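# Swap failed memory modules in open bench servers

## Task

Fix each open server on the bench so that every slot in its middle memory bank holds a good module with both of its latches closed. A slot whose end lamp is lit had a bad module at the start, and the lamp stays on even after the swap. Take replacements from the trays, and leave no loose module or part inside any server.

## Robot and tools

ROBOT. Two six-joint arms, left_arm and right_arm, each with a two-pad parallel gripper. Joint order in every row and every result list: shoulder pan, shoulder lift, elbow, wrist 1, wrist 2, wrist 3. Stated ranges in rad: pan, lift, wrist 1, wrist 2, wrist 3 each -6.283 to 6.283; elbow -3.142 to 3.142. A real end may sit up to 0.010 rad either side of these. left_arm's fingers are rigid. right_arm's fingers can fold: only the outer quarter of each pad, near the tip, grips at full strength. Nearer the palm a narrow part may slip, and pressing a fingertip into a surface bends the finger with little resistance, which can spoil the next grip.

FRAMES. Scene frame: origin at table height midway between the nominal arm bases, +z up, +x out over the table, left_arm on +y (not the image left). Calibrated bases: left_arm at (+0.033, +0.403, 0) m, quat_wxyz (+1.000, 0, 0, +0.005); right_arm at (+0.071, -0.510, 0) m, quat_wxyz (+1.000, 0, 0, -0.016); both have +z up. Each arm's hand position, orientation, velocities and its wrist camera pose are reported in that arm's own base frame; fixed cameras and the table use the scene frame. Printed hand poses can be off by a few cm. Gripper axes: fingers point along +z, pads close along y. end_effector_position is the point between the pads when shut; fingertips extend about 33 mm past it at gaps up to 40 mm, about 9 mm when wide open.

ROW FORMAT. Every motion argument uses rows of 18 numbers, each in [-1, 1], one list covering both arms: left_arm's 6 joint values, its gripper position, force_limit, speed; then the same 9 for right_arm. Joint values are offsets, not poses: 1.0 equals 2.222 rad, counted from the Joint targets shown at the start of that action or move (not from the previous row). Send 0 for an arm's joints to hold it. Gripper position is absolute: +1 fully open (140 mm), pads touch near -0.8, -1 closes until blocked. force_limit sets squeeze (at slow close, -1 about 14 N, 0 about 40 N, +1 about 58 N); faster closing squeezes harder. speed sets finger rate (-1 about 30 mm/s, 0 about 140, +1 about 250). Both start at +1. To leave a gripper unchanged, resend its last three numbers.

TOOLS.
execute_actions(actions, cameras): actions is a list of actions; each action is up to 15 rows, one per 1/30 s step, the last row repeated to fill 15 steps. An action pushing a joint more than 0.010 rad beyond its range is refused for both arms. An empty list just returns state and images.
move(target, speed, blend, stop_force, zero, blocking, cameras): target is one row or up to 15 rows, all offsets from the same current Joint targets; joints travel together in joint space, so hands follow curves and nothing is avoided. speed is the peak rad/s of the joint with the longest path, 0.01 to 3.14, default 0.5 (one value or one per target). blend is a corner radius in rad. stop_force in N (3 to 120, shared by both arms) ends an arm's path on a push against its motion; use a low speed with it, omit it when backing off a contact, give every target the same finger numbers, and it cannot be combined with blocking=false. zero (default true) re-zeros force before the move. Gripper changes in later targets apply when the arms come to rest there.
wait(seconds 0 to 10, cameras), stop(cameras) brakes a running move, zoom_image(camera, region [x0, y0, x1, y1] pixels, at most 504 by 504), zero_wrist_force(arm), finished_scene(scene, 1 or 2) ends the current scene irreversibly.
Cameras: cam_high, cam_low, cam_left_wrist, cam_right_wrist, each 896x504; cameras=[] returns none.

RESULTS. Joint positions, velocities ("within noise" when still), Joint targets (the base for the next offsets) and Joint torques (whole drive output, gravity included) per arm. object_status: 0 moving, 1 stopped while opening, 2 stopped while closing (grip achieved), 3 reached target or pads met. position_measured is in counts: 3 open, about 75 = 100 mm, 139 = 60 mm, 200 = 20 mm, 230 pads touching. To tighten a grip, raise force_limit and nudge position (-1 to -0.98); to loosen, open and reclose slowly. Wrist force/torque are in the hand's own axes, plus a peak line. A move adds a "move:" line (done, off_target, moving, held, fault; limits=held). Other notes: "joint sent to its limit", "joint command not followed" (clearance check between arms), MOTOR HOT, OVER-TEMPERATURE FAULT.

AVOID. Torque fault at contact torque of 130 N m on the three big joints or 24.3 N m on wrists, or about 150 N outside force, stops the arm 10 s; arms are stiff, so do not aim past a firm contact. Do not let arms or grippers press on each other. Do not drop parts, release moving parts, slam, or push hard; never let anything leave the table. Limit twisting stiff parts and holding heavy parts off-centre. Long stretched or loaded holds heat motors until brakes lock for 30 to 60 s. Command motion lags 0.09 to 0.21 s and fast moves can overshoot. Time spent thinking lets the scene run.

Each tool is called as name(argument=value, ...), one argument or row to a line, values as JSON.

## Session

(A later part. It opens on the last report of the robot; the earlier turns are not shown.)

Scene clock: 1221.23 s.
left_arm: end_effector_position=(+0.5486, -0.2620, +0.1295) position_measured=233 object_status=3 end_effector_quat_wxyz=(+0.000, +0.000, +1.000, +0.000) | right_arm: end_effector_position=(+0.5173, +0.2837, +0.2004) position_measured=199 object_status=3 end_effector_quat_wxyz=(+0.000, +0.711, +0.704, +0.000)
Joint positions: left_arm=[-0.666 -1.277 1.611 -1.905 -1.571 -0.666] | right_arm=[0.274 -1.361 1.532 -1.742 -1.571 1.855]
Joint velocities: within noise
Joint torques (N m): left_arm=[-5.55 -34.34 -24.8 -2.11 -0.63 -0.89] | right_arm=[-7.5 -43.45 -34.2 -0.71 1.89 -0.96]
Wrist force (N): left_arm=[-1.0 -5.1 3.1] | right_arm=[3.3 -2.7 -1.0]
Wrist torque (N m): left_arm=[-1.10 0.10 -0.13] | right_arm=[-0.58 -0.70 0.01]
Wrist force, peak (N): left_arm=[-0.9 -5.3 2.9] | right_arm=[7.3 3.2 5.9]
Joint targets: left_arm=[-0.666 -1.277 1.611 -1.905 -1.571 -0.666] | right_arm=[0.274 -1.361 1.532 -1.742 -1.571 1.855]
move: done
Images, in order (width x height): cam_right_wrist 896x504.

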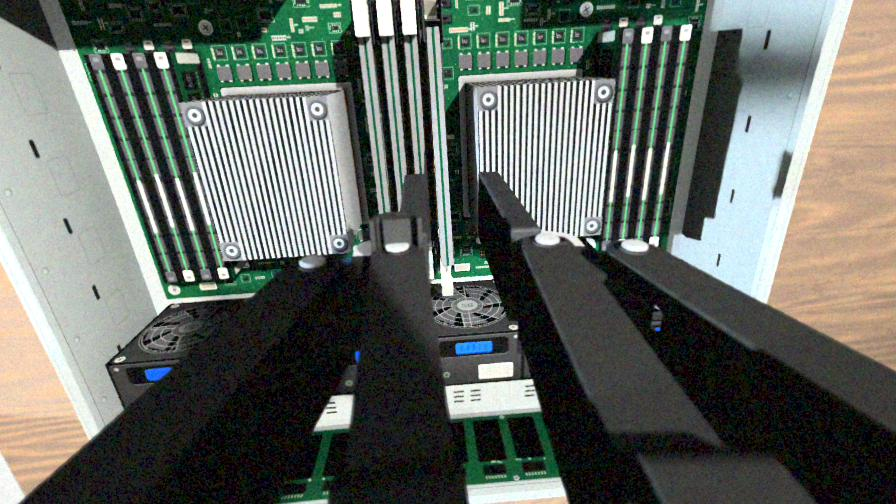

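move(
  target=[
    [0,0,0,0,0,0,-1,-1,0,0.0005,0.0213,0.0610,-0.0820,0,0.0005,-0.62,0,-1],
    [0,0,0,0,0,0,-1,-1,0,0.0005,0.0273,0.0740,-0.1010,0,0.0005,-0.62,0,-1],
  ],
  speed=[0.15,0.06],
  stop_force=15,
  cameras=[],
)

execute_actions(
  actions=[
    [[0,0,0,0,0,0,-1,-1,0,0,0,0,0,0,0,-1,1,-1]],
    [[0,0,0,0,0,0,-1,-1,0,0,0,0,0,0,0,-1,1,-1]],
    [[0,0,0,0,0,0,-1,-1,0,0,0,0,0,0,0,-1,1,-1]],
    [[0,0,0,0,0,0,-1,-1,0,0,0,0,0,0,0,-1,1,-1]],
  ],
  cameras=["cam_right_wrist"],
)

zoom_image(
  camera="cam_right_wrist",
  region=[310, 0, 490, 110],
)

zoom_image(
  camera="cam_right_wrist",
  region=[310, 90, 490, 200],
)

Scene clock: 1231.93 s.
left_arm: end_effector_position=(+0.5486, -0.2620, +0.1295) position_measured=233 object_status=3 end_effector_quat_wxyz=(+0.000, +0.000, +1.000, +0.000) | right_arm: end_effector_position=(+0.5172, +0.2843, +0.1098) position_measured=208 object_status=3 end_effector_quat_wxyz=(+0.000, +0.711, +0.704, +0.000)
Joint positions: left_arm=[-0.666 -1.277 1.611 -1.905 -1.571 -0.666] | right_arm=[0.275 -1.301 1.696 -1.966 -1.571 1.856]
Joint velocities: within noise
Joint torques (N m): left_arm=[-7.11 -35 -24.57 -2.04 -0.45 -1.08] | right_arm=[13.87 -29.69 -10.88 -5.19 1.84 1.25]
Wrist force (N): left_arm=[-1.1 -4.8 3.0] | right_arm=[3.2 -3.1 -1.6]
Wrist torque (N m): left_arm=[-1.04 0.12 -0.13] | right_arm=[-0.65 -0.67 0.02]
Wrist force, peak (N): left_arm=[-1.4 -5.2 3.0] | right_arm=[3.4 -3.3 -1.8]
Joint targets: left_arm=[-0.666 -1.277 1.611 -1.905 -1.571 -0.666] | right_arm=[0.275 -1.301 1.696 -1.966 -1.571 1.856]
move: done
No camera images: "cameras" was empty.

Scene clock: 1234.13 s.
left_arm: end_effector_position=(+0.5486, -0.2620, +0.1295) position_measured=233 object_status=3 end_effector_quat_wxyz=(+0.000, +0.000, +1.000, +0.000) | right_arm: end_effector_position=(+0.5172, +0.2843, +0.1098) position_measured=224 object_status=2 end_effector_quat_wxyz=(+0.000, +0.711, +0.704, +0.000)
Joint positions: left_arm=[-0.666 -1.277 1.611 -1.905 -1.571 -0.666] | right_arm=[0.275 -1.301 1.696 -1.966 -1.571 1.856]
Joint velocities: within noise
Joint torques (N m): left_arm=[-5.54 -34.33 -24.92 -1.93 -0.6 -0.68] | right_arm=[12.83 -30.02 -14.77 -1.93 1.88 1.23]
Wrist force (N): left_arm=[-1.3 -4.9 3.0] | right_arm=[2.6 -2.1 -7.2]
Wrist torque (N m): left_arm=[-1.06 0.15 -0.13] | right_arm=[-0.50 -0.66 -0.87]
Wrist force, peak (N): left_arm=[-1.0 -5.0 3.1] | right_arm=[2.7 -1.9 -8.9]
Joint targets: left_arm=[-0.666 -1.277 1.611 -1.905 -1.571 -0.666] | right_arm=[0.275 -1.301 1.696 -1.966 -1.571 1.856]
Step readings (joint positions of left_arm | right_arm):
0: [-0.666 -1.277 1.611 -1.905 -1.571 -0.666] | [0.275 -1.301 1.696 -1.966 -1.571 1.856]
1: [-0.666 -1.277 1.611 -1.905 -1.571 -0.666] | [0.275 -1.301 1.696 -1.966 -1.571 1.856]
2: [-0.666 -1.277 1.611 -1.905 -1.571 -0.666] | [0.275 -1.301 1.696 -1.966 -1.571 1.856]
4: [-0.666 -1.277 1.611 -1.905 -1.571 -0.666] | [0.275 -1.301 1.696 -1.966 -1.571 1.856]
8: [-0.666 -1.277 1.611 -1.905 -1.571 -0.666] | [0.275 -1.301 1.696 -1.966 -1.571 1.856]
15: [-0.666 -1.277 1.611 -1.905 -1.571 -0.666] | [0.275 -1.301 1.696 -1.966 -1.571 1.856]
16: [-0.666 -1.277 1.611 -1.905 -1.571 -0.666] | [0.275 -1.301 1.696 -1.966 -1.571 1.856]
17: [-0.666 -1.277 1.611 -1.905 -1.571 -0.666] | [0.275 -1.301 1.696 -1.966 -1.571 1.856]
19: [-0.666 -1.277 1.611 -1.905 -1.571 -0.666] | [0.275 -1.301 1.696 -1.966 -1.571 1.856]
23: [-0.666 -1.277 1.611 -1.905 -1.571 -0.666] | [0.275 -1.301 1.696 -1.966 -1.571 1.856]
30: [-0.666 -1.277 1.611 -1.905 -1.571 -0.666] | [0.275 -1.301 1.696 -1.966 -1.571 1.856]
31: [-0.666 -1.277 1.611 -1.905 -1.571 -0.666] | [0.275 -1.301 1.696 -1.966 -1.571 1.856]
32: [-0.666 -1.277 1.611 -1.905 -1.571 -0.666] | [0.275 -1.301 1.696 -1.966 -1.571 1.856]
34: [-0.666 -1.277 1.611 -1.905 -1.571 -0.666] | [0.275 -1.301 1.696 -1.966 -1.571 1.856]
38: [-0.666 -1.277 1.611 -1.905 -1.571 -0.666] | [0.275 -1.301 1.696 -1.966 -1.571 1.856]
45: [-0.666 -1.277 1.611 -1.905 -1.571 -0.666] | [0.275 -1.301 1.696 -1.966 -1.571 1.856]
46: [-0.666 -1.277 1.611 -1.905 -1.571 -0.666] | [0.275 -1.301 1.696 -1.966 -1.571 1.856]
47: [-0.666 -1.277 1.611 -1.905 -1.571 -0.666] | [0.275 -1.301 1.696 -1.966 -1.571 1.856]
49: [-0.666 -1.277 1.611 -1.905 -1.571 -0.666] | [0.275 -1.301 1.696 -1.966 -1.571 1.856]
53: [-0.666 -1.277 1.611 -1.905 -1.571 -0.666] | [0.275 -1.301 1.696 -1.966 -1.571 1.856]
60: [-0.666 -1.277 1.611 -1.905 -1.571 -0.666] | [0.275 -1.301 1.696 -1.966 -1.571 1.856]
Images, in order (width x height): cam_right_wrist 896x504.

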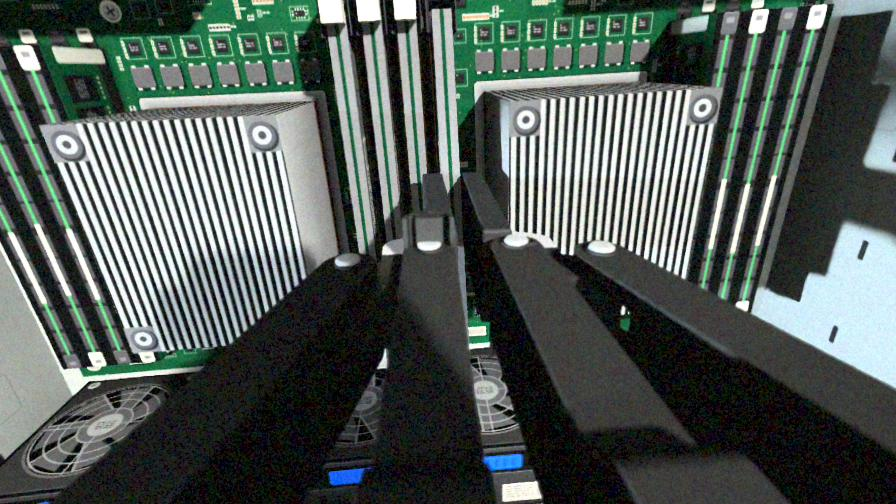

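Scaled by 2.800.

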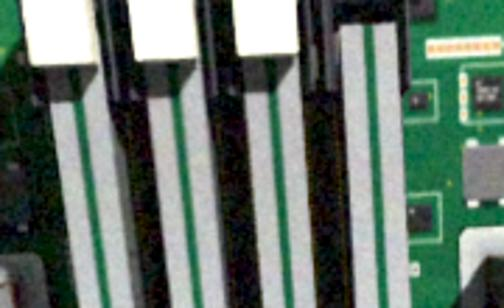

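Scaled by 2.800.

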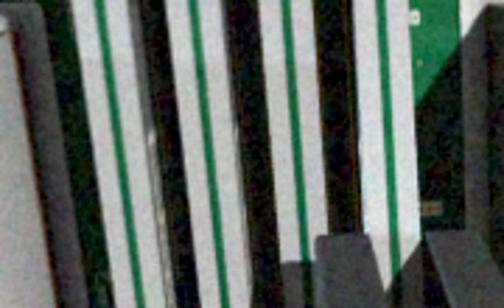

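move(
  target=[0,0,0,0,0,0,-1,-1,0,0.0006,0.0008,-0.0011,0.0002,0,0.0036,-1,1,-1],
  speed=0.02,
  cameras=[],
)

move(
  target=[0,0,0,0,0,0,-1,-1,0,0,0.0037,0.0062,-0.01,0,0,-1,1,-1],
  speed=0.012,
  stop_force=35,
  cameras=[],
)

move(
  target=[
    [0,0,0,0,0,0,-1,-1,0,-0.0006,0.0012,-0.0015,0.0003,0,-0.0006,-1,1,-1],
    [0,0,0,0,0,0,-1,-1,0,0.0006,-0.0012,0.0015,-0.0003,0,0.0006,-1,1,-1],
    [0,0,0,0,0,0,-1,-1,0,0,0,0,0,0,0,-1,1,-1],
  ],
  speed=0.01,
  cameras=["cam_right_wrist"],
)

Scene clock: 1241.57 s.
left_arm: end_effector_position=(+0.5486, -0.2620, +0.1295) position_measured=233 object_status=3 end_effector_quat_wxyz=(+0.000, +0.000, +1.000, +0.000) | right_arm: end_effector_position=(+0.5177, +0.2852, +0.1098) position_measured=224 object_status=2 end_effector_quat_wxyz=(+0.000, +0.713, +0.701, +0.000)
Joint positions: left_arm=[-0.666 -1.277 1.611 -1.905 -1.571 -0.666] | right_arm=[0.276 -1.299 1.694 -1.966 -1.571 1.864]
Joint velocities: within noise
Joint torques (N m): left_arm=[-5.99 -35.18 -24.84 -2.15 -0.57 -0.89] | right_arm=[17.68 -26.52 -36.18 -3.65 1.83 2.05]
Wrist force (N): left_arm=[-0.8 -4.6 3.0] | right_arm=[-9.4 -10.9 -9.2]
Wrist torque (N m): left_arm=[-1.00 0.04 -0.13] | right_arm=[-0.16 -1.07 -0.98]
Wrist force, peak (N): left_arm=[-1.3 -5.0 3.3] | right_arm=[-9.4 -10.9 -9.2]
Joint targets: left_arm=[-0.666 -1.277 1.611 -1.905 -1.571 -0.666] | right_arm=[0.276 -1.299 1.694 -1.966 -1.571 1.864]
move: done
No camera images: "cameras" was empty.

Scene clock: 1243.03 s.
left_arm: end_effector_position=(+0.5486, -0.2620, +0.1295) position_measured=233 object_status=3 end_effector_quat_wxyz=(+0.000, +0.000, +1.000, +0.000) | right_arm: end_effector_position=(+0.5178, +0.2853, +0.1092) position_measured=224 object_status=2 end_effector_quat_wxyz=(+0.000, +0.713, +0.701, +0.000)
Joint positions: left_arm=[-0.666 -1.277 1.611 -1.905 -1.571 -0.666] | right_arm=[0.276 -1.298 1.695 -1.968 -1.571 1.864]
Joint velocities: within noise
Joint torques (N m): left_arm=[-6.76 -34.71 -25.34 -2.12 -0.37 -0.77] | right_arm=[14.76 -22.36 -26.17 -4.5 3.1 1.7]
Wrist force (N): left_arm=[-0.9 -4.6 2.7] | right_arm=[-14.7 -20.4 -39.1]
Wrist torque (N m): left_arm=[-0.99 0.07 -0.14] | right_arm=[0.19 -1.20 -1.00]
Wrist force, peak (N): left_arm=[-1.2 -5.1 3.2] | right_arm=[-15.8 -24.9 -51.2]
Joint targets: left_arm=[-0.666 -1.277 1.611 -1.905 -1.571 -0.666] | right_arm=[0.276 -1.298 1.695 -1.968 -1.571 1.864]
move: contact (right_arm); right_arm: the wrist 1 is farthest, 0.020 rad from its target
No camera images: "cameras" was empty.

Scene clock: 1244.60 s.
left_arm: end_effector_position=(+0.5486, -0.2620, +0.1295) position_measured=233 object_status=3 end_effector_quat_wxyz=(+0.000, +0.000, +1.000, +0.000) | right_arm: end_effector_position=(+0.5176, +0.2854, +0.1092) position_measured=224 object_status=2 end_effector_quat_wxyz=(+0.000, +0.713, +0.701, +0.000)
Joint positions: left_arm=[-0.666 -1.277 1.611 -1.905 -1.571 -0.666] | right_arm=[0.277 -1.298 1.695 -1.968 -1.571 1.864]
Joint velocities: within noise
Joint torques (N m): left_arm=[-4.78 -34.16 -25.01 -2.16 -0.59 -0.68] | right_arm=[-10.97 -12.09 -29.16 -3.51 7.23 -0.42]
Wrist force (N): left_arm=[-1.1 -4.6 2.7] | right_arm=[-16.0 -17.0 -34.1]
Wrist torque (N m): left_arm=[-1.01 0.12 -0.13] | right_arm=[-0.01 -1.38 -1.00]
Wrist force, peak (N): left_arm=[-1.0 -4.9 3.3] | right_arm=[-11.6 -42.0 -52.5]
Joint targets: left_arm=[-0.666 -1.277 1.611 -1.905 -1.571 -0.666] | right_arm=[0.276 -1.298 1.695 -1.968 -1.571 1.864]
move: done
Images, in order (width x height): cam_right_wrist 896x504.

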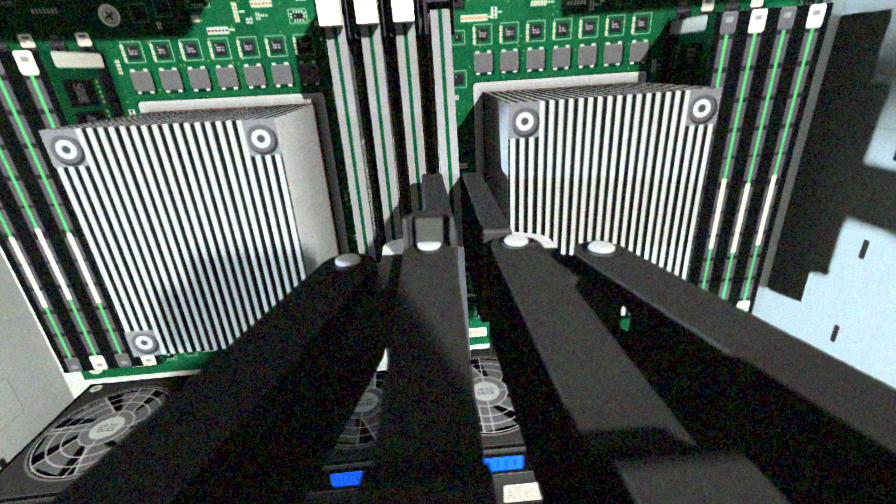

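move(
  target=[0,0,0,0,0,0,-1,-1,0,-0.0006,-0.0010,0.0008,0.0004,0,-0.0036,-1,1,-1],
  speed=0.02,
  cameras=[],
)

move(
  target=[
    [0,0,0,0,0,0,-1,-1,0,0,0,0,0,0,0,-0.6,0,-1],
    [0,0,0,0,0,0,-1,-1,0,0,-0.0117,-0.0252,0.0369,0,0,-0.6,0,-1],
    [0,0,0,0,0,0,-1,-1,0,0,-0.0117,-0.0252,0.0369,0,0,-1,0,-1],
  ],
  speed=0.1,
  cameras=["cam_right_wrist"],
)

zoom_image(
  camera="cam_right_wrist",
  region=[310, 0, 490, 110],
)

Scene clock: 1249.90 s.
left_arm: end_effector_position=(+0.5486, -0.2620, +0.1295) position_measured=233 object_status=3 end_effector_quat_wxyz=(+0.000, +0.000, +1.000, +0.000) | right_arm: end_effector_position=(+0.5173, +0.2844, +0.1095) position_measured=224 object_status=2 end_effector_quat_wxyz=(+0.000, +0.711, +0.703, +0.000)
Joint positions: left_arm=[-0.666 -1.277 1.611 -1.905 -1.571 -0.666] | right_arm=[0.275 -1.3 1.696 -1.967 -1.571 1.856]
Joint velocities: within noise
Joint torques (N m): left_arm=[-6.13 -34.9 -23.68 -2.02 -0.56 -0.97] | right_arm=[-19.45 -45.72 -7.2 1.55 -0.57 -0.26]
Wrist force (N): left_arm=[-0.9 -5.0 3.0] | right_arm=[11.3 1.7 -1.6]
Wrist torque (N m): left_arm=[-1.09 0.06 -0.13] | right_arm=[-0.73 -0.59 -0.89]
Wrist force, peak (N): left_arm=[-1.3 -5.2 3.0] | right_arm=[-14.2 -22.9 -38.8]
Joint targets: left_arm=[-0.666 -1.277 1.611 -1.905 -1.571 -0.666] | right_arm=[0.275 -1.300 1.697 -1.967 -1.571 1.856]
move: done
No camera images: "cameras" was empty.

Scene clock: 1252.87 s.
left_arm: end_effector_position=(+0.5486, -0.2620, +0.1295) position_measured=233 object_status=3 end_effector_quat_wxyz=(+0.000, +0.000, +1.000, +0.000) | right_arm: end_effector_position=(+0.5178, +0.2845, +0.1425) position_measured=232 object_status=0 end_effector_quat_wxyz=(+0.000, +0.711, +0.704, +0.000)
Joint positions: left_arm=[-0.666 -1.277 1.611 -1.905 -1.571 -0.666] | right_arm=[0.275 -1.326 1.641 -1.885 -1.571 1.856]
Joint velocities: within noise
Joint torques (N m): left_arm=[-6.81 -34.74 -24.91 -1.92 -0.43 -0.93] | right_arm=[13.76 -44.2 -32.01 -0.62 -1.92 -1.3]
Wrist force (N): left_arm=[-1.0 -4.8 2.8] | right_arm=[4.5 -1.9 1.2]
Wrist torque (N m): left_arm=[-1.04 0.08 -0.13] | right_arm=[-0.41 -0.97 0.02]
Wrist force, peak (N): left_arm=[-1.2 -5.2 3.0] | right_arm=[11.9 1.8 -0.6]
Joint targets: left_arm=[-0.666 -1.277 1.611 -1.905 -1.571 -0.666] | right_arm=[0.275 -1.326 1.641 -1.885 -1.571 1.856]
move: done
Images, in order (width x height): cam_right_wrist 896x504.

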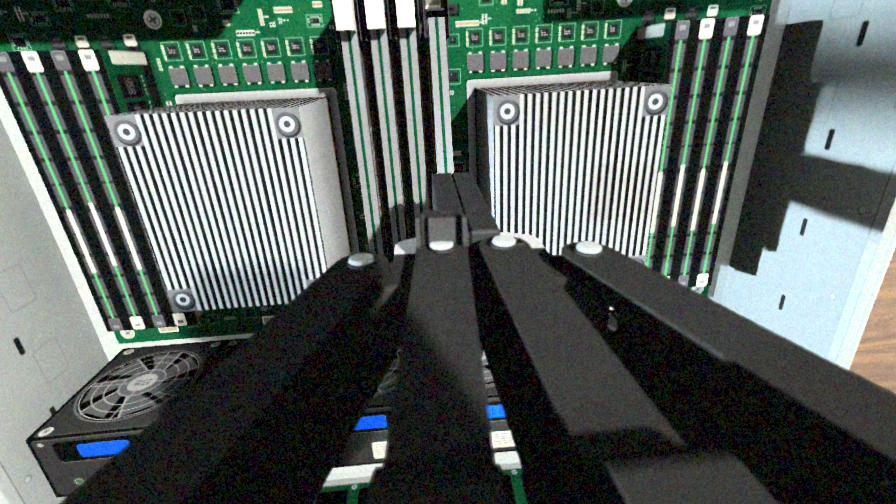

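Scaled by 2.800.

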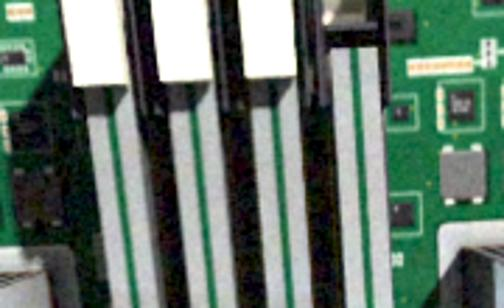

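move(
  target=[
    [0,0,0,0,0,0,-1,-1,0,0,0.0090,0.0207,-0.0297,0,0,-1,0,-1],
    [0,0,0,0,0,0,-1,-1,0,0,0.0156,0.0318,-0.0475,0,0,-1,0,-1],
  ],
  speed=[0.05,0.014],
  stop_force=90,
  cameras=["cam_right_wrist"],
)

zoom_image(
  camera="cam_right_wrist",
  region=[310, 0, 490, 110],
)

Scene clock: 1259.67 s.
left_arm: end_effector_position=(+0.5486, -0.2620, +0.1295) position_measured=233 object_status=3 end_effector_quat_wxyz=(+0.000, +0.000, +1.000, +0.000) | right_arm: end_effector_position=(+0.5174, +0.2844, +0.1149) position_measured=232 object_status=3 end_effector_quat_wxyz=(+0.000, +0.711, +0.704, +0.000)
Joint positions: left_arm=[-0.666 -1.277 1.611 -1.905 -1.571 -0.666] | right_arm=[0.275 -1.305 1.689 -1.955 -1.571 1.856]
Joint velocities: within noise
Joint torques (N m): left_arm=[-6.45 -35.5 -24.13 -1.93 -0.68 -1.05] | right_arm=[10.58 10.09 -1.86 1.67 0.16 -1.23]
Wrist force (N): left_arm=[-1.0 -4.7 3.2] | right_arm=[-1.3 -18.2 -90.0]
Wrist torque (N m): left_arm=[-1.02 0.09 -0.13] | right_arm=[0.09 -2.35 0.21]
Wrist force, peak (N): left_arm=[-1.2 -5.1 3.3] | right_arm=[-2.5 -21.2 -101.0]
Joint targets: left_arm=[-0.666 -1.277 1.611 -1.905 -1.571 -0.666] | right_arm=[0.275 -1.305 1.689 -1.955 -1.571 1.856]
move: contact (right_arm); path passed 1 of 2 targets; right_arm: the wrist 1 is farthest, 0.035 rad from its target
Images, in order (width x height): cam_right_wrist 896x504.

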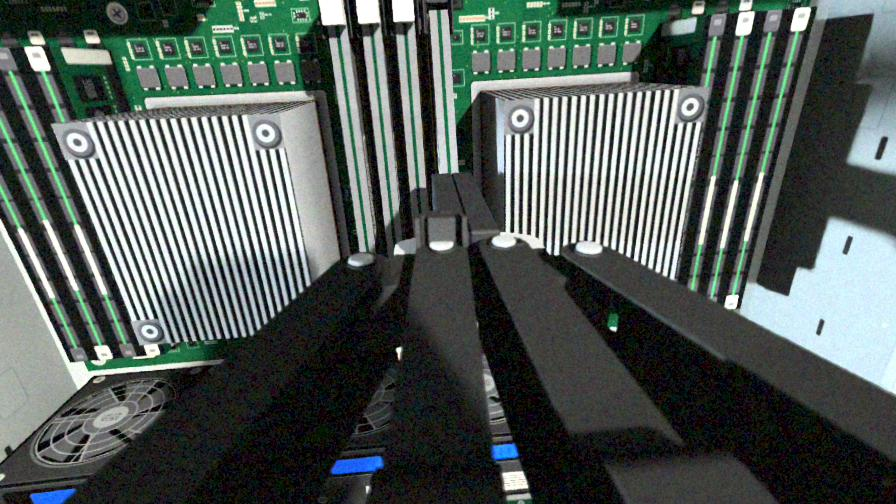

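Scaled by 2.800.

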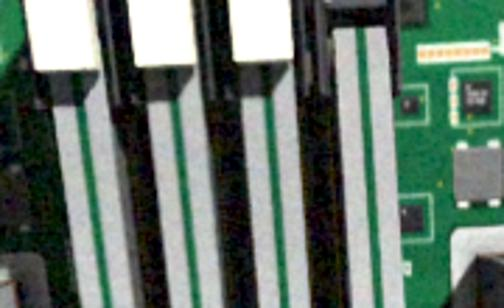

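move(
  target=[
    [0,0,0,0,0,0,-1,-1,0,0,-0.0095,-0.0216,0.0315,0,0,-1,0,-1],
    [0,0,0,0,0,0,-1,-1,0,0.0149,0.0018,-0.0347,0.0333,0,0.0149,-1,0,-1],
  ],
  speed=0.08,
  cameras=["cam_right_wrist"],
)

zoom_image(
  camera="cam_right_wrist",
  region=[340, 0, 460, 80],
)

Scene clock: 1274.73 s.
left_arm: end_effector_position=(+0.5486, -0.2620, +0.1295) position_measured=233 object_status=3 end_effector_quat_wxyz=(+0.000, +0.000, +1.000, +0.000) | right_arm: end_effector_position=(+0.5183, +0.3045, +0.1413) position_measured=232 object_status=3 end_effector_quat_wxyz=(+0.000, +0.711, +0.704, +0.000)
Joint positions: left_arm=[-0.666 -1.277 1.611 -1.905 -1.571 -0.666] | right_arm=[0.308 -1.302 1.612 -1.881 -1.571 1.889]
Joint velocities: within noise
Joint torques (N m): left_arm=[-6.69 -35.73 -24.58 -1.67 -0.43 -0.9] | right_arm=[15.81 -30.23 -33.46 -0.44 0.2 1.34]
Wrist force (N): left_arm=[-0.9 -4.6 2.9] | right_arm=[4.5 -2.6 0.5]
Wrist torque (N m): left_arm=[-1.00 0.08 -0.13] | right_arm=[-0.56 -0.95 0.01]
Wrist force, peak (N): left_arm=[-1.3 -5.2 3.2] | right_arm=[-1.3 -17.9 -90.1]
Joint targets: left_arm=[-0.666 -1.277 1.611 -1.905 -1.571 -0.666] | right_arm=[0.308 -1.301 1.612 -1.881 -1.571 1.889]
move: done
Images, in order (width x height): cam_right_wrist 896x504.

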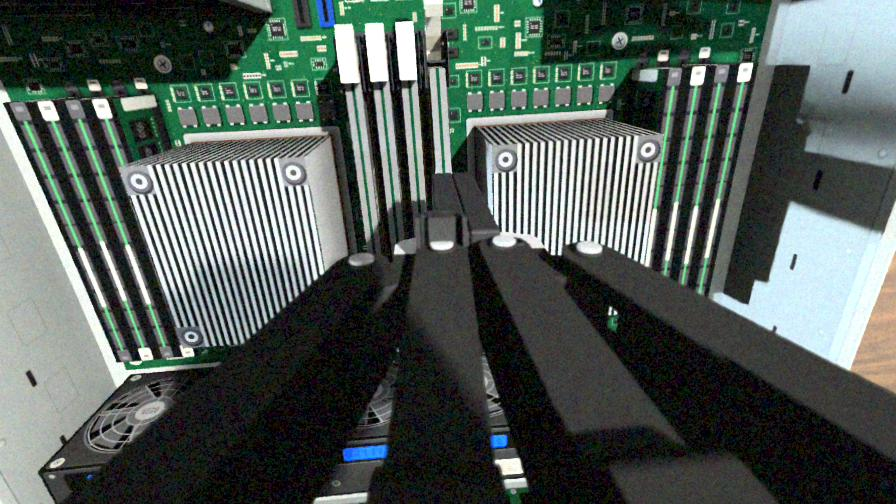

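Scaled by 4.200.

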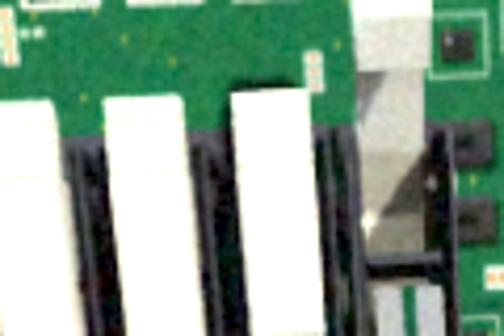

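move(
  target=[0,0,0,0,0,0,-1,-1,0,-0.0126,-0.0108,0.009,0.0018,0,-0.72,-1,0,-1],
  speed=1.5,
  cameras=[],
)

move(
  target=[0,0,0,0,0,0,-1,-1,0,-0.0126,-0.0108,0.009,0.0018,0,-0.72,-1,0,-1],
  speed=1.5,
  cameras=["cam_right_wrist"],
)

zoom_image(
  camera="cam_right_wrist",
  region=[360, 20, 480, 100],
)

Scene clock: 1283.40 s.
left_arm: end_effector_position=(+0.5486, -0.2620, +0.1295) position_measured=233 object_status=3 end_effector_quat_wxyz=(+0.000, +0.000, +1.000, +0.000) | right_arm: end_effector_position=(+0.5176, +0.2875, +0.1454) position_measured=232 object_status=3 end_effector_quat_wxyz=(+0.000, +0.005, +1.000, +0.000)
Joint positions: left_arm=[-0.666 -1.277 1.611 -1.905 -1.571 -0.666] | right_arm=[0.28 -1.325 1.632 -1.877 -1.571 0.289]
Joint velocities: within noise
Joint torques (N m): left_arm=[-7.35 -35.39 -23.75 -1.8 -0.68 -1.24] | right_arm=[-15.25 -44.99 -11.24 -0.46 0.25 -1.63]
Wrist force (N): left_arm=[-0.9 -4.7 3.1] | right_arm=[4.6 -2.5 0.8]
Wrist torque (N m): left_arm=[-1.03 0.08 -0.14] | right_arm=[-0.52 -0.98 0.01]
Wrist force, peak (N): left_arm=[-1.0 -5.2 3.3] | right_arm=[4.9 -2.5 1.1]
Joint targets: left_arm=[-0.666 -1.277 1.611 -1.905 -1.571 -0.666] | right_arm=[0.280 -1.325 1.632 -1.877 -1.571 0.289]
move: done
No camera images: "cameras" was empty.

Scene clock: 1285.33 s.
left_arm: end_effector_position=(+0.5486, -0.2620, +0.1295) position_measured=233 object_status=3 end_effector_quat_wxyz=(+0.000, +0.000, +1.000, +0.000) | right_arm: end_effector_position=(+0.5163, +0.2705, +0.1493) position_measured=232 object_status=3 end_effector_quat_wxyz=(+0.000, +0.704, -0.710, +0.000)
Joint positions: left_arm=[-0.666 -1.277 1.611 -1.905 -1.571 -0.666] | right_arm=[0.252 -1.349 1.652 -1.873 -1.571 -1.31]
Joint velocities: within noise
Joint torques (N m): left_arm=[-6.98 -36.26 -24.14 -1.88 -0.6 -0.88] | right_arm=[-15.05 -43.81 -10.81 -0.53 0.18 -1.58]
Wrist force (N): left_arm=[-0.7 -4.6 3.0] | right_arm=[4.3 -2.7 0.4]
Wrist torque (N m): left_arm=[-1.01 0.03 -0.14] | right_arm=[-0.57 -0.92 0.03]
Wrist force, peak (N): left_arm=[-1.2 -5.0 3.3] | right_arm=[5.0 -2.7 0.7]
Joint targets: left_arm=[-0.666 -1.277 1.611 -1.905 -1.571 -0.666] | right_arm=[0.252 -1.349 1.652 -1.873 -1.571 -1.311]
move: done
Images, in order (width x height): cam_right_wrist 896x504.

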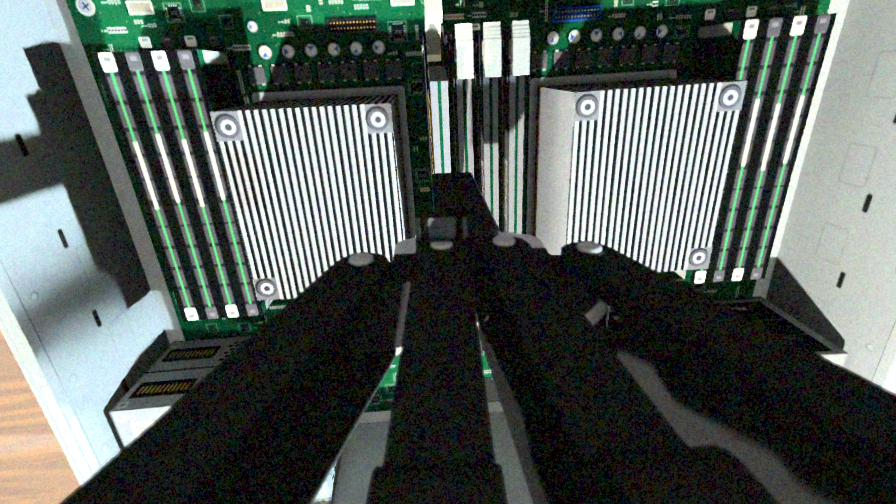

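Scaled by 4.200.

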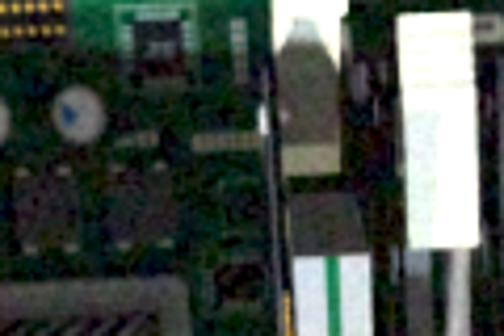

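zoom_image(
  camera="cam_right_wrist",
  region=[410, 10, 550, 100],
)

zoom_image(
  camera="cam_right_wrist",
  region=[410, 90, 550, 180],
)

Scaled by 3.600.

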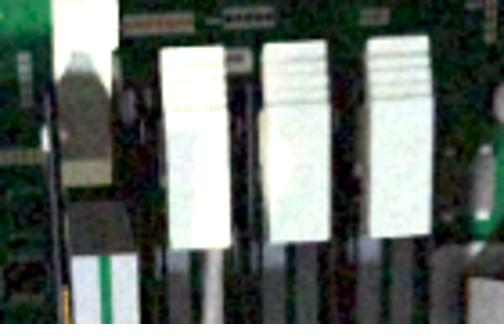

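Scaled by 3.600.

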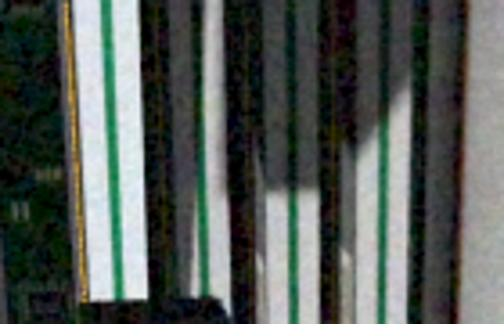

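move(
  target=[
    [0,0,0,0,0,0,-1,-1,0,-0.0280,-0.0069,0.0383,-0.0318,0,-0.0280,-1,0,-1],
    [0,0,0,0,0,0,-1,-1,0,-0.0280,0.0034,0.0556,-0.0594,0,-0.0280,-1,0,-1],
  ],
  speed=[0.1,0.013],
  stop_force=35,
  cameras=["cam_right_wrist"],
)

zoom_image(
  camera="cam_right_wrist",
  region=[410, 10, 550, 200],
)

Scene clock: 1316.57 s.
left_arm: end_effector_position=(+0.5486, -0.2620, +0.1295) position_measured=233 object_status=3 end_effector_quat_wxyz=(+0.000, +0.000, +1.000, +0.000) | right_arm: end_effector_position=(+0.5174, +0.2383, +0.1272) position_measured=232 object_status=3 end_effector_quat_wxyz=(+0.000, +0.704, -0.710, +0.000)
Joint positions: left_arm=[-0.666 -1.277 1.611 -1.905 -1.571 -0.666] | right_arm=[0.196 -1.363 1.729 -1.938 -1.571 -1.367]
Joint velocities: within noise
Joint torques (N m): left_arm=[-6.78 -34.18 -24.35 -1.8 -0.44 -0.93] | right_arm=[6.68 -8.06 -16.66 2.74 -2.68 1.19]
Wrist force (N): left_arm=[-0.9 -4.6 3.0] | right_arm=[-9.3 -0.8 -33.9]
Wrist torque (N m): left_arm=[-1.01 0.08 -0.13] | right_arm=[-0.59 -0.94 0.02]
Wrist force, peak (N): left_arm=[-1.1 -5.2 3.3] | right_arm=[-24.2 3.8 -55.7]
Joint targets: left_arm=[-0.666 -1.277 1.611 -1.905 -1.571 -0.666] | right_arm=[0.196 -1.363 1.729 -1.938 -1.571 -1.367]
move: contact (right_arm); path passed 0 of 2 targets; right_arm: the wrist 1 is farthest, 0.067 rad from its target
Images, in order (width x height): cam_right_wrist 896x504.

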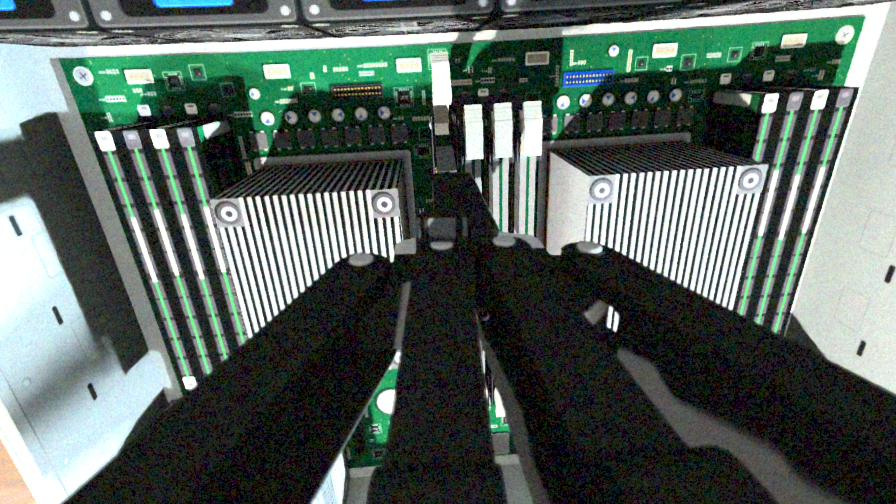

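Scaled by 2.653.

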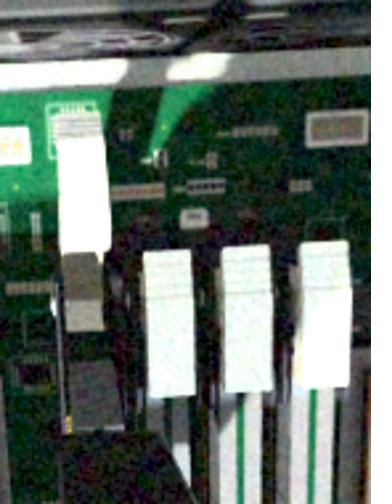

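move(
  target=[0,0,0,0,0,0,-1,-1,0,0,0.0110,0.0185,-0.0295,0,0,-1,0,-1],
  speed=0.013,
  stop_force=60,
  zero=false,
  cameras=["cam_right_wrist"],
)

zoom_image(
  camera="cam_right_wrist",
  region=[410, 10, 550, 200],
)

Scene clock: 1323.50 s.
left_arm: end_effector_position=(+0.5486, -0.2620, +0.1295) position_measured=233 object_status=3 end_effector_quat_wxyz=(+0.000, +0.000, +1.000, +0.000) | right_arm: end_effector_position=(+0.5176, +0.2383, +0.1266) position_measured=232 object_status=3 end_effector_quat_wxyz=(-0.001, +0.704, -0.710, +0.001)
Joint positions: left_arm=[-0.666 -1.277 1.611 -1.905 -1.571 -0.666] | right_arm=[0.196 -1.363 1.73 -1.94 -1.571 -1.367]
Joint velocities: within noise
Joint torques (N m): left_arm=[-6.63 -34.49 -23.64 -1.89 -0.29 -0.98] | right_arm=[3.36 -5.95 -8.45 2.76 -2.72 0.91]
Wrist force (N): left_arm=[-1.1 -4.6 3.2] | right_arm=[-7.5 5.8 -60.5]
Wrist torque (N m): left_arm=[-1.00 0.11 -0.13] | right_arm=[-0.79 -0.61 0.10]
Wrist force, peak (N): left_arm=[-1.3 -5.3 3.3] | right_arm=[-7.6 6.2 -69.2]
Joint targets: left_arm=[-0.666 -1.277 1.611 -1.905 -1.571 -0.666] | right_arm=[0.196 -1.363 1.730 -1.940 -1.571 -1.367]
move: contact (right_arm); right_arm: the wrist 1 is farthest, 0.064 rad from its target
Images, in order (width x height): cam_right_wrist 896x504.

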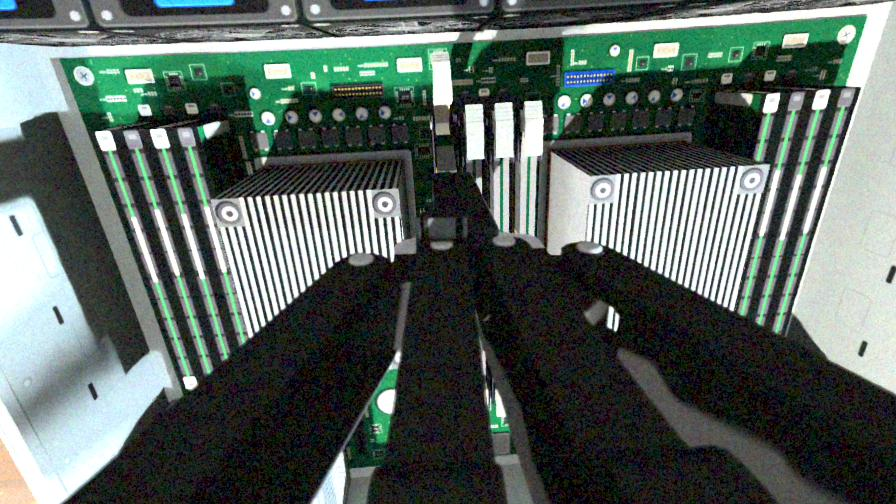

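Scaled by 2.653.

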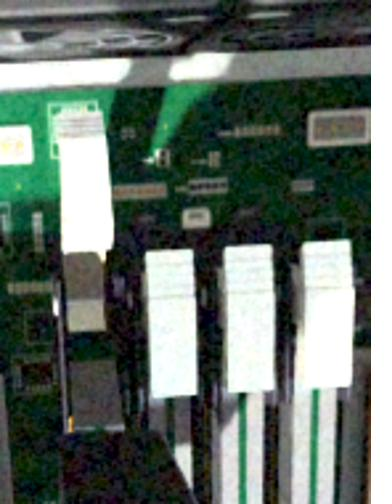

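move(
  target=[
    [0,0,0,0,0,0,-1,-1,0,0,-0.0103,-0.0173,0.0276,0,0,-1,0,-1],
    [0,0,0,0,0,0,-1,-1,0,0.0724,0.0469,-0.0645,0.0185,0,0.0724,-1,0,-1],
  ],
  speed=0.1,
  cameras=[],
)

move(
  target=[0,0,0,0,0,0,-1,-1,0,0,0.0135,0.0251,-0.0384,0,0,-1,0,-1],
  speed=0.02,
  stop_force=15,
  cameras=["cam_right_wrist"],
)

Scene clock: 1330.33 s.
left_arm: end_effector_position=(+0.5486, -0.2620, +0.1295) position_measured=233 object_status=3 end_effector_quat_wxyz=(+0.000, +0.000, +1.000, +0.000) | right_arm: end_effector_position=(+0.5171, +0.3345, +0.1295) position_measured=232 object_status=3 end_effector_quat_wxyz=(+0.000, +0.704, -0.710, +0.000)
Joint positions: left_arm=[-0.666 -1.277 1.611 -1.905 -1.571 -0.666] | right_arm=[0.356 -1.259 1.587 -1.899 -1.571 -1.207]
Joint velocities: within noise
Joint torques (N m): left_arm=[-6.51 -34.59 -23.06 -1.84 -0.68 -1.08] | right_arm=[15.43 -32.69 -33.84 -5.36 1.81 1.48]
Wrist force (N): left_arm=[-0.8 -4.8 2.9] | right_arm=[5.0 -3.0 -0.4]
Wrist torque (N m): left_arm=[-1.04 0.06 -0.13] | right_arm=[-0.61 -1.06 0.02]
Wrist force, peak (N): left_arm=[-1.1 -5.2 3.3] | right_arm=[-7.5 5.5 -61.1]
Joint targets: left_arm=[-0.666 -1.277 1.611 -1.905 -1.571 -0.666] | right_arm=[0.356 -1.259 1.587 -1.899 -1.571 -1.207]
move: done
No camera images: "cameras" was empty.

Scene clock: 1334.63 s.
left_arm: end_effector_position=(+0.5486, -0.2620, +0.1295) position_measured=233 object_status=3 end_effector_quat_wxyz=(+0.000, +0.000, +1.000, +0.000) | right_arm: end_effector_position=(+0.5173, +0.3347, +0.1040) position_measured=232 object_status=3 end_effector_quat_wxyz=(+0.000, +0.704, -0.710, +0.000)
Joint positions: left_arm=[-0.666 -1.277 1.611 -1.905 -1.571 -0.666] | right_arm=[0.356 -1.237 1.627 -1.96 -1.571 -1.207]
Joint velocities: within noise
Joint torques (N m): left_arm=[-6.66 -35.43 -22.62 -1.7 -0.66 -0.92] | right_arm=[12.37 -39.09 -26.34 0.08 1.04 0.98]
Wrist force (N): left_arm=[-1.0 -4.7 3.1] | right_arm=[5.1 -1.7 -15.5]
Wrist torque (N m): left_arm=[-1.02 0.11 -0.13] | right_arm=[-0.71 -0.87 0.03]
Wrist force, peak (N): left_arm=[-1.1 -5.2 3.0] | right_arm=[5.8 0.9 -24.7]
Joint targets: left_arm=[-0.666 -1.277 1.611 -1.905 -1.571 -0.666] | right_arm=[0.356 -1.237 1.627 -1.960 -1.571 -1.207]
move: contact (right_arm); right_arm: the wrist 1 is farthest, 0.024 rad from its target
Images, in order (width x height): cam_right_wrist 896x504.

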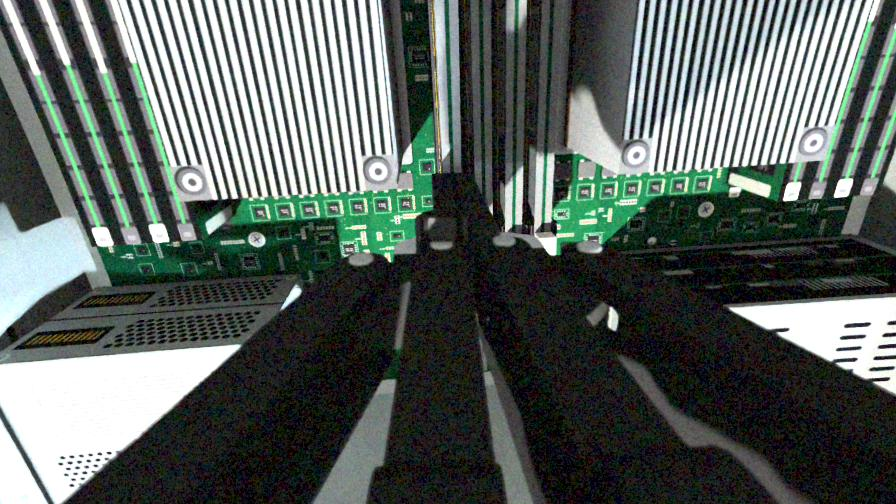

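move(
  target=[
    [0,0,0,0,0,0,-1,-1,0,0,-0.0148,-0.0249,0.0397,0,0,-1,0,-1],
    [0,0,0,0,0,0,-1,-1,0,-0.0365,-0.0401,0.0063,0.0338,0,-0.0365,-0.6,1,-1],
    [0,0,0,0,0,0,-1,-1,0,-0.0365,-0.0284,0.0315,-0.0032,0,-0.0365,-0.6,1,-1],
  ],
  speed=[0.08,0.08,0.05],
  cameras=["cam_right_wrist"],
)

execute_actions(
  actions=[
    [[0,0,0,0,0,0,-1,-1,0,0,0,0,0,0,0,-1,1,-1]],
    [[0,0,0,0,0,0,-1,-1,0,0,0,0,0,0,0,-1,1,-1]],
    [[0,0,0,0,0,0,-1,-1,0,0,0,0,0,0,0,-1,1,-1]],
    [[0,0,0,0,0,0,-1,-1,0,0,0,0,0,0,0,-1,1,-1]],
  ],
  cameras=[],
)

Scene clock: 1352.07 s.
left_arm: end_effector_position=(+0.5486, -0.2620, +0.1295) position_measured=233 object_status=3 end_effector_quat_wxyz=(+0.000, +0.000, +1.000, +0.000) | right_arm: end_effector_position=(+0.5171, +0.2845, +0.1096) position_measured=205 object_status=3 end_effector_quat_wxyz=(+0.000, +0.704, -0.710, +0.000)
Joint positions: left_arm=[-0.666 -1.277 1.611 -1.905 -1.571 -0.666] | right_arm=[0.275 -1.301 1.697 -1.967 -1.571 -1.288]
Joint velocities: within noise
Joint torques (N m): left_arm=[-6.93 -36.17 -24.94 -1.67 -0.69 -0.82] | right_arm=[-14.63 -29.33 -8.73 -5.61 0.89 -1.49]
Wrist force (N): left_arm=[-1.3 -4.6 2.9] | right_arm=[4.7 -3.1 -0.8]
Wrist torque (N m): left_arm=[-1.00 0.15 -0.13] | right_arm=[-0.65 -0.98 0.03]
Wrist force, peak (N): left_arm=[-1.0 -5.3 3.3] | right_arm=[5.0 -2.0 -16.0]
Joint targets: left_arm=[-0.666 -1.277 1.611 -1.905 -1.571 -0.666] | right_arm=[0.275 -1.300 1.697 -1.967 -1.571 -1.288]
move: done
Images, in order (width x height): cam_right_wrist 896x504.

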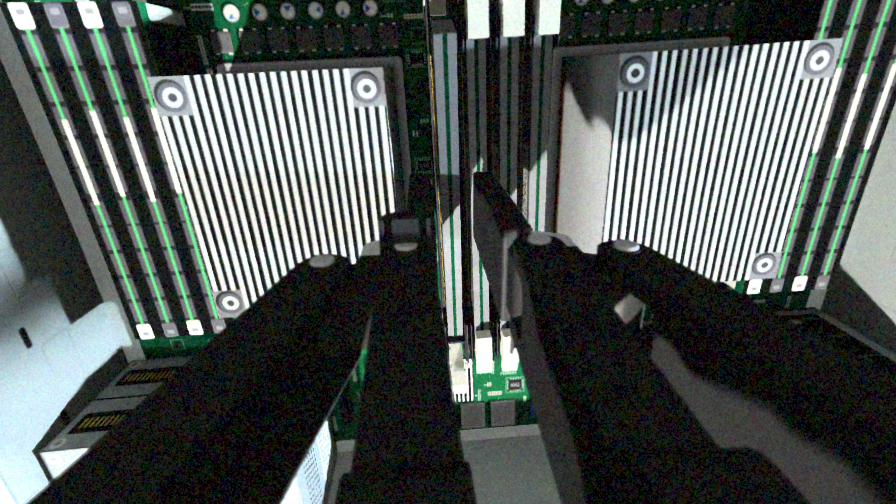

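Scene clock: 1354.27 s.
left_arm: end_effector_position=(+0.5486, -0.2620, +0.1295) position_measured=233 object_status=3 end_effector_quat_wxyz=(+0.000, +0.000, +1.000, +0.000) | right_arm: end_effector_position=(+0.5171, +0.2845, +0.1095) position_measured=224 object_status=2 end_effector_quat_wxyz=(+0.000, +0.704, -0.710, +0.000)
Joint positions: left_arm=[-0.666 -1.277 1.611 -1.905 -1.571 -0.666] | right_arm=[0.275 -1.3 1.697 -1.967 -1.571 -1.288]
Joint velocities: within noise
Joint torques (N m): left_arm=[-7.19 -35.57 -22.93 -1.77 -0.4 -1.06] | right_arm=[-14.5 -28.49 -10.35 0.84 0.87 1.57]
Wrist force (N): left_arm=[-1.0 -5.0 3.1] | right_arm=[5.0 -6.1 -5.7]
Wrist torque (N m): left_arm=[-1.07 0.09 -0.14] | right_arm=[-0.63 -0.98 -0.84]
Wrist force, peak (N): left_arm=[-0.9 -4.9 3.4] | right_arm=[4.8 -6.3 -7.4]
Joint targets: left_arm=[-0.666 -1.277 1.611 -1.905 -1.571 -0.666] | right_arm=[0.275 -1.300 1.697 -1.967 -1.571 -1.288]
Step readings (joint positions of left_arm | right_arm):
0: [-0.666 -1.277 1.611 -1.905 -1.571 -0.666] | [0.275 -1.301 1.697 -1.967 -1.571 -1.288]
1: [-0.666 -1.277 1.611 -1.905 -1.571 -0.666] | [0.275 -1.301 1.697 -1.967 -1.571 -1.288]
2: [-0.666 -1.277 1.611 -1.905 -1.571 -0.666] | [0.275 -1.301 1.697 -1.967 -1.571 -1.288]
4: [-0.666 -1.277 1.611 -1.905 -1.571 -0.666] | [0.275 -1.301 1.697 -1.967 -1.571 -1.288]
8: [-0.666 -1.277 1.611 -1.905 -1.571 -0.666] | [0.275 -1.300 1.697 -1.967 -1.571 -1.288]
15: [-0.666 -1.277 1.611 -1.905 -1.571 -0.666] | [0.275 -1.300 1.697 -1.967 -1.571 -1.288]
16: [-0.666 -1.277 1.611 -1.905 -1.571 -0.666] | [0.275 -1.300 1.697 -1.967 -1.571 -1.288]
17: [-0.666 -1.277 1.611 -1.905 -1.571 -0.666] | [0.275 -1.300 1.697 -1.967 -1.571 -1.288]
19: [-0.666 -1.277 1.611 -1.905 -1.571 -0.666] | [0.275 -1.300 1.697 -1.967 -1.571 -1.288]
23: [-0.666 -1.277 1.611 -1.905 -1.571 -0.666] | [0.275 -1.300 1.697 -1.967 -1.571 -1.288]
30: [-0.666 -1.277 1.611 -1.905 -1.571 -0.666] | [0.275 -1.300 1.697 -1.967 -1.571 -1.288]
31: [-0.666 -1.277 1.611 -1.905 -1.571 -0.666] | [0.275 -1.300 1.697 -1.967 -1.571 -1.288]
32: [-0.666 -1.277 1.611 -1.905 -1.571 -0.666] | [0.275 -1.300 1.697 -1.967 -1.571 -1.288]
34: [-0.666 -1.277 1.611 -1.905 -1.571 -0.666] | [0.275 -1.300 1.697 -1.967 -1.571 -1.288]
38: [-0.666 -1.277 1.611 -1.905 -1.571 -0.666] | [0.275 -1.300 1.697 -1.967 -1.571 -1.288]
45: [-0.666 -1.277 1.611 -1.905 -1.571 -0.666] | [0.275 -1.300 1.697 -1.967 -1.571 -1.288]
46: [-0.666 -1.277 1.611 -1.905 -1.571 -0.666] | [0.275 -1.300 1.697 -1.967 -1.571 -1.288]
47: [-0.666 -1.277 1.611 -1.905 -1.571 -0.666] | [0.275 -1.300 1.697 -1.967 -1.571 -1.288]
49: [-0.666 -1.277 1.611 -1.905 -1.571 -0.666] | [0.275 -1.300 1.697 -1.967 -1.571 -1.288]
53: [-0.666 -1.277 1.611 -1.905 -1.571 -0.666] | [0.275 -1.300 1.697 -1.967 -1.571 -1.288]
60: [-0.666 -1.277 1.611 -1.905 -1.571 -0.666] | [0.275 -1.300 1.697 -1.967 -1.571 -1.288]
No camera images: "cameras" was empty.

move(
  target=[
    [0,0,0,0,0,0,-1,-1,0,0,-0.0271,-0.0738,0.1005,0,0,-1,1,-1],
    [0,0,0,0,0,0,-1,-1,0,-0.4497,-0.1236,0.0335,0.0897,0,-0.4496,-1,1,-1],
    [0,0,0,0,0,0,-1,-1,0,-0.4497,-0.0874,0.1177,-0.0306,0,-0.4496,-1,1,-1],
  ],
  speed=[0.1,0.6,0.15],
  cameras=["cam_low"],
)

zoom_image(
  camera="cam_low",
  region=[250, 200, 450, 320],
)

Scene clock: 1368.43 s.
left_arm: end_effector_position=(+0.5486, -0.2620, +0.1295) position_measured=233 object_status=3 end_effector_quat_wxyz=(+0.000, +0.000, +1.000, +0.000) | right_arm: end_effector_position=(+0.4501, -0.2201, +0.0999) position_measured=224 object_status=2 end_effector_quat_wxyz=(+0.000, +0.704, -0.710, +0.000)
Joint positions: left_arm=[-0.666 -1.277 1.611 -1.905 -1.571 -0.666] | right_arm=[-0.724 -1.495 1.958 -2.035 -1.571 -2.287]
Joint velocities: within noise
Joint torques (N m): left_arm=[-6.39 -35.68 -23.46 -1.64 -0.73 -1.02] | right_arm=[-14.62 -20.42 -6.83 -5.29 -1.86 -1.45]
Wrist force (N): left_arm=[-0.9 -4.6 2.9] | right_arm=[5.1 -3.1 0.0]
Wrist torque (N m): left_arm=[-0.99 0.06 -0.13] | right_arm=[-0.65 -1.09 0.02]
Wrist force, peak (N): left_arm=[-1.0 -5.1 3.4] | right_arm=[2.9 -8.8 7.8]
Joint targets: left_arm=[-0.666 -1.277 1.611 -1.905 -1.571 -0.666] | right_arm=[-0.724 -1.495 1.958 -2.035 -1.571 -2.287]
move: done
Images, in order (width x height): cam_low 896x504.

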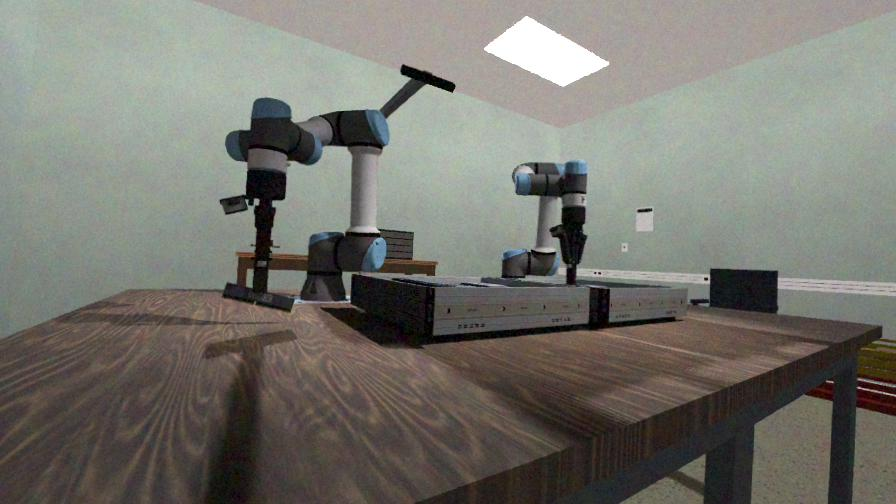

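Scaled by 2.520.

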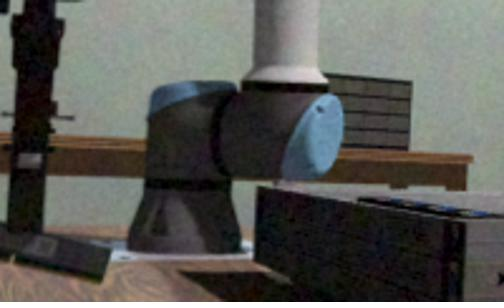

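move(
  target=[0,0,0,0,0,0,-1,-1,0,0,0.0298,0.0331,-0.0627,0,0,-1,1,-1],
  speed=0.03,
  stop_force=30,
  cameras=["cam_low"],
)

zoom_image(
  camera="cam_low",
  region=[200, 240, 340, 330],
)

Scene clock: 1377.60 s.
left_arm: end_effector_position=(+0.5486, -0.2620, +0.1295) position_measured=233 object_status=3 end_effector_quat_wxyz=(+0.000, +0.000, +1.000, +0.000) | right_arm: end_effector_position=(+0.4505, -0.2204, +0.0587) position_measured=224 object_status=2 end_effector_quat_wxyz=(+0.000, +0.704, -0.710, +0.000)
Joint positions: left_arm=[-0.666 -1.277 1.611 -1.905 -1.571 -0.666] | right_arm=[-0.724 -1.441 2.018 -2.149 -1.571 -2.287]
Joint velocities: within noise
Joint torques (N m): left_arm=[-8.02 -36.78 -22.99 -1.64 -1.02 -0.88] | right_arm=[-13.29 -22.25 -21.41 0.52 -1.51 -1.39]
Wrist force (N): left_arm=[-1.2 -4.9 3.1] | right_arm=[2.6 0.0 -26.6]
Wrist torque (N m): left_arm=[-1.06 0.14 -0.13] | right_arm=[-0.65 -1.27 0.02]
Wrist force, peak (N): left_arm=[-0.9 -5.0 3.4] | right_arm=[-5.3 5.6 -57.3]
Joint targets: left_arm=[-0.666 -1.277 1.611 -1.905 -1.571 -0.666] | right_arm=[-0.724 -1.441 2.018 -2.149 -1.571 -2.287]
move: contact (right_arm); right_arm: the wrist 1 is farthest, 0.026 rad from its target
Images, in order (width x height): cam_low 896x504.

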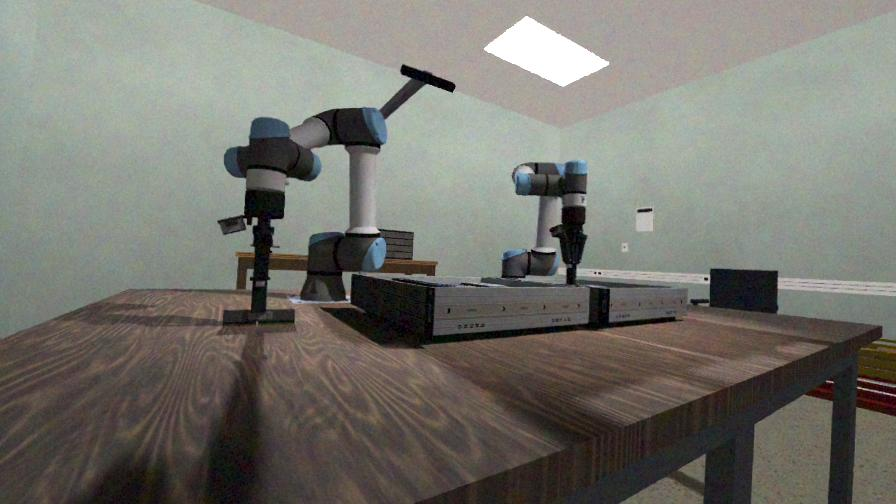

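Scaled by 3.600.

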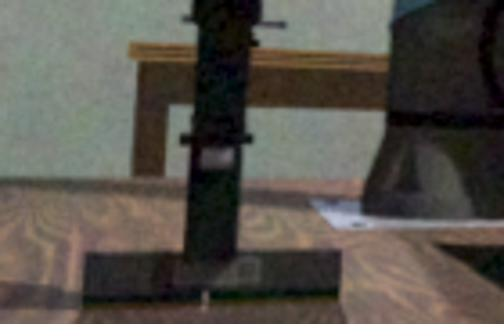

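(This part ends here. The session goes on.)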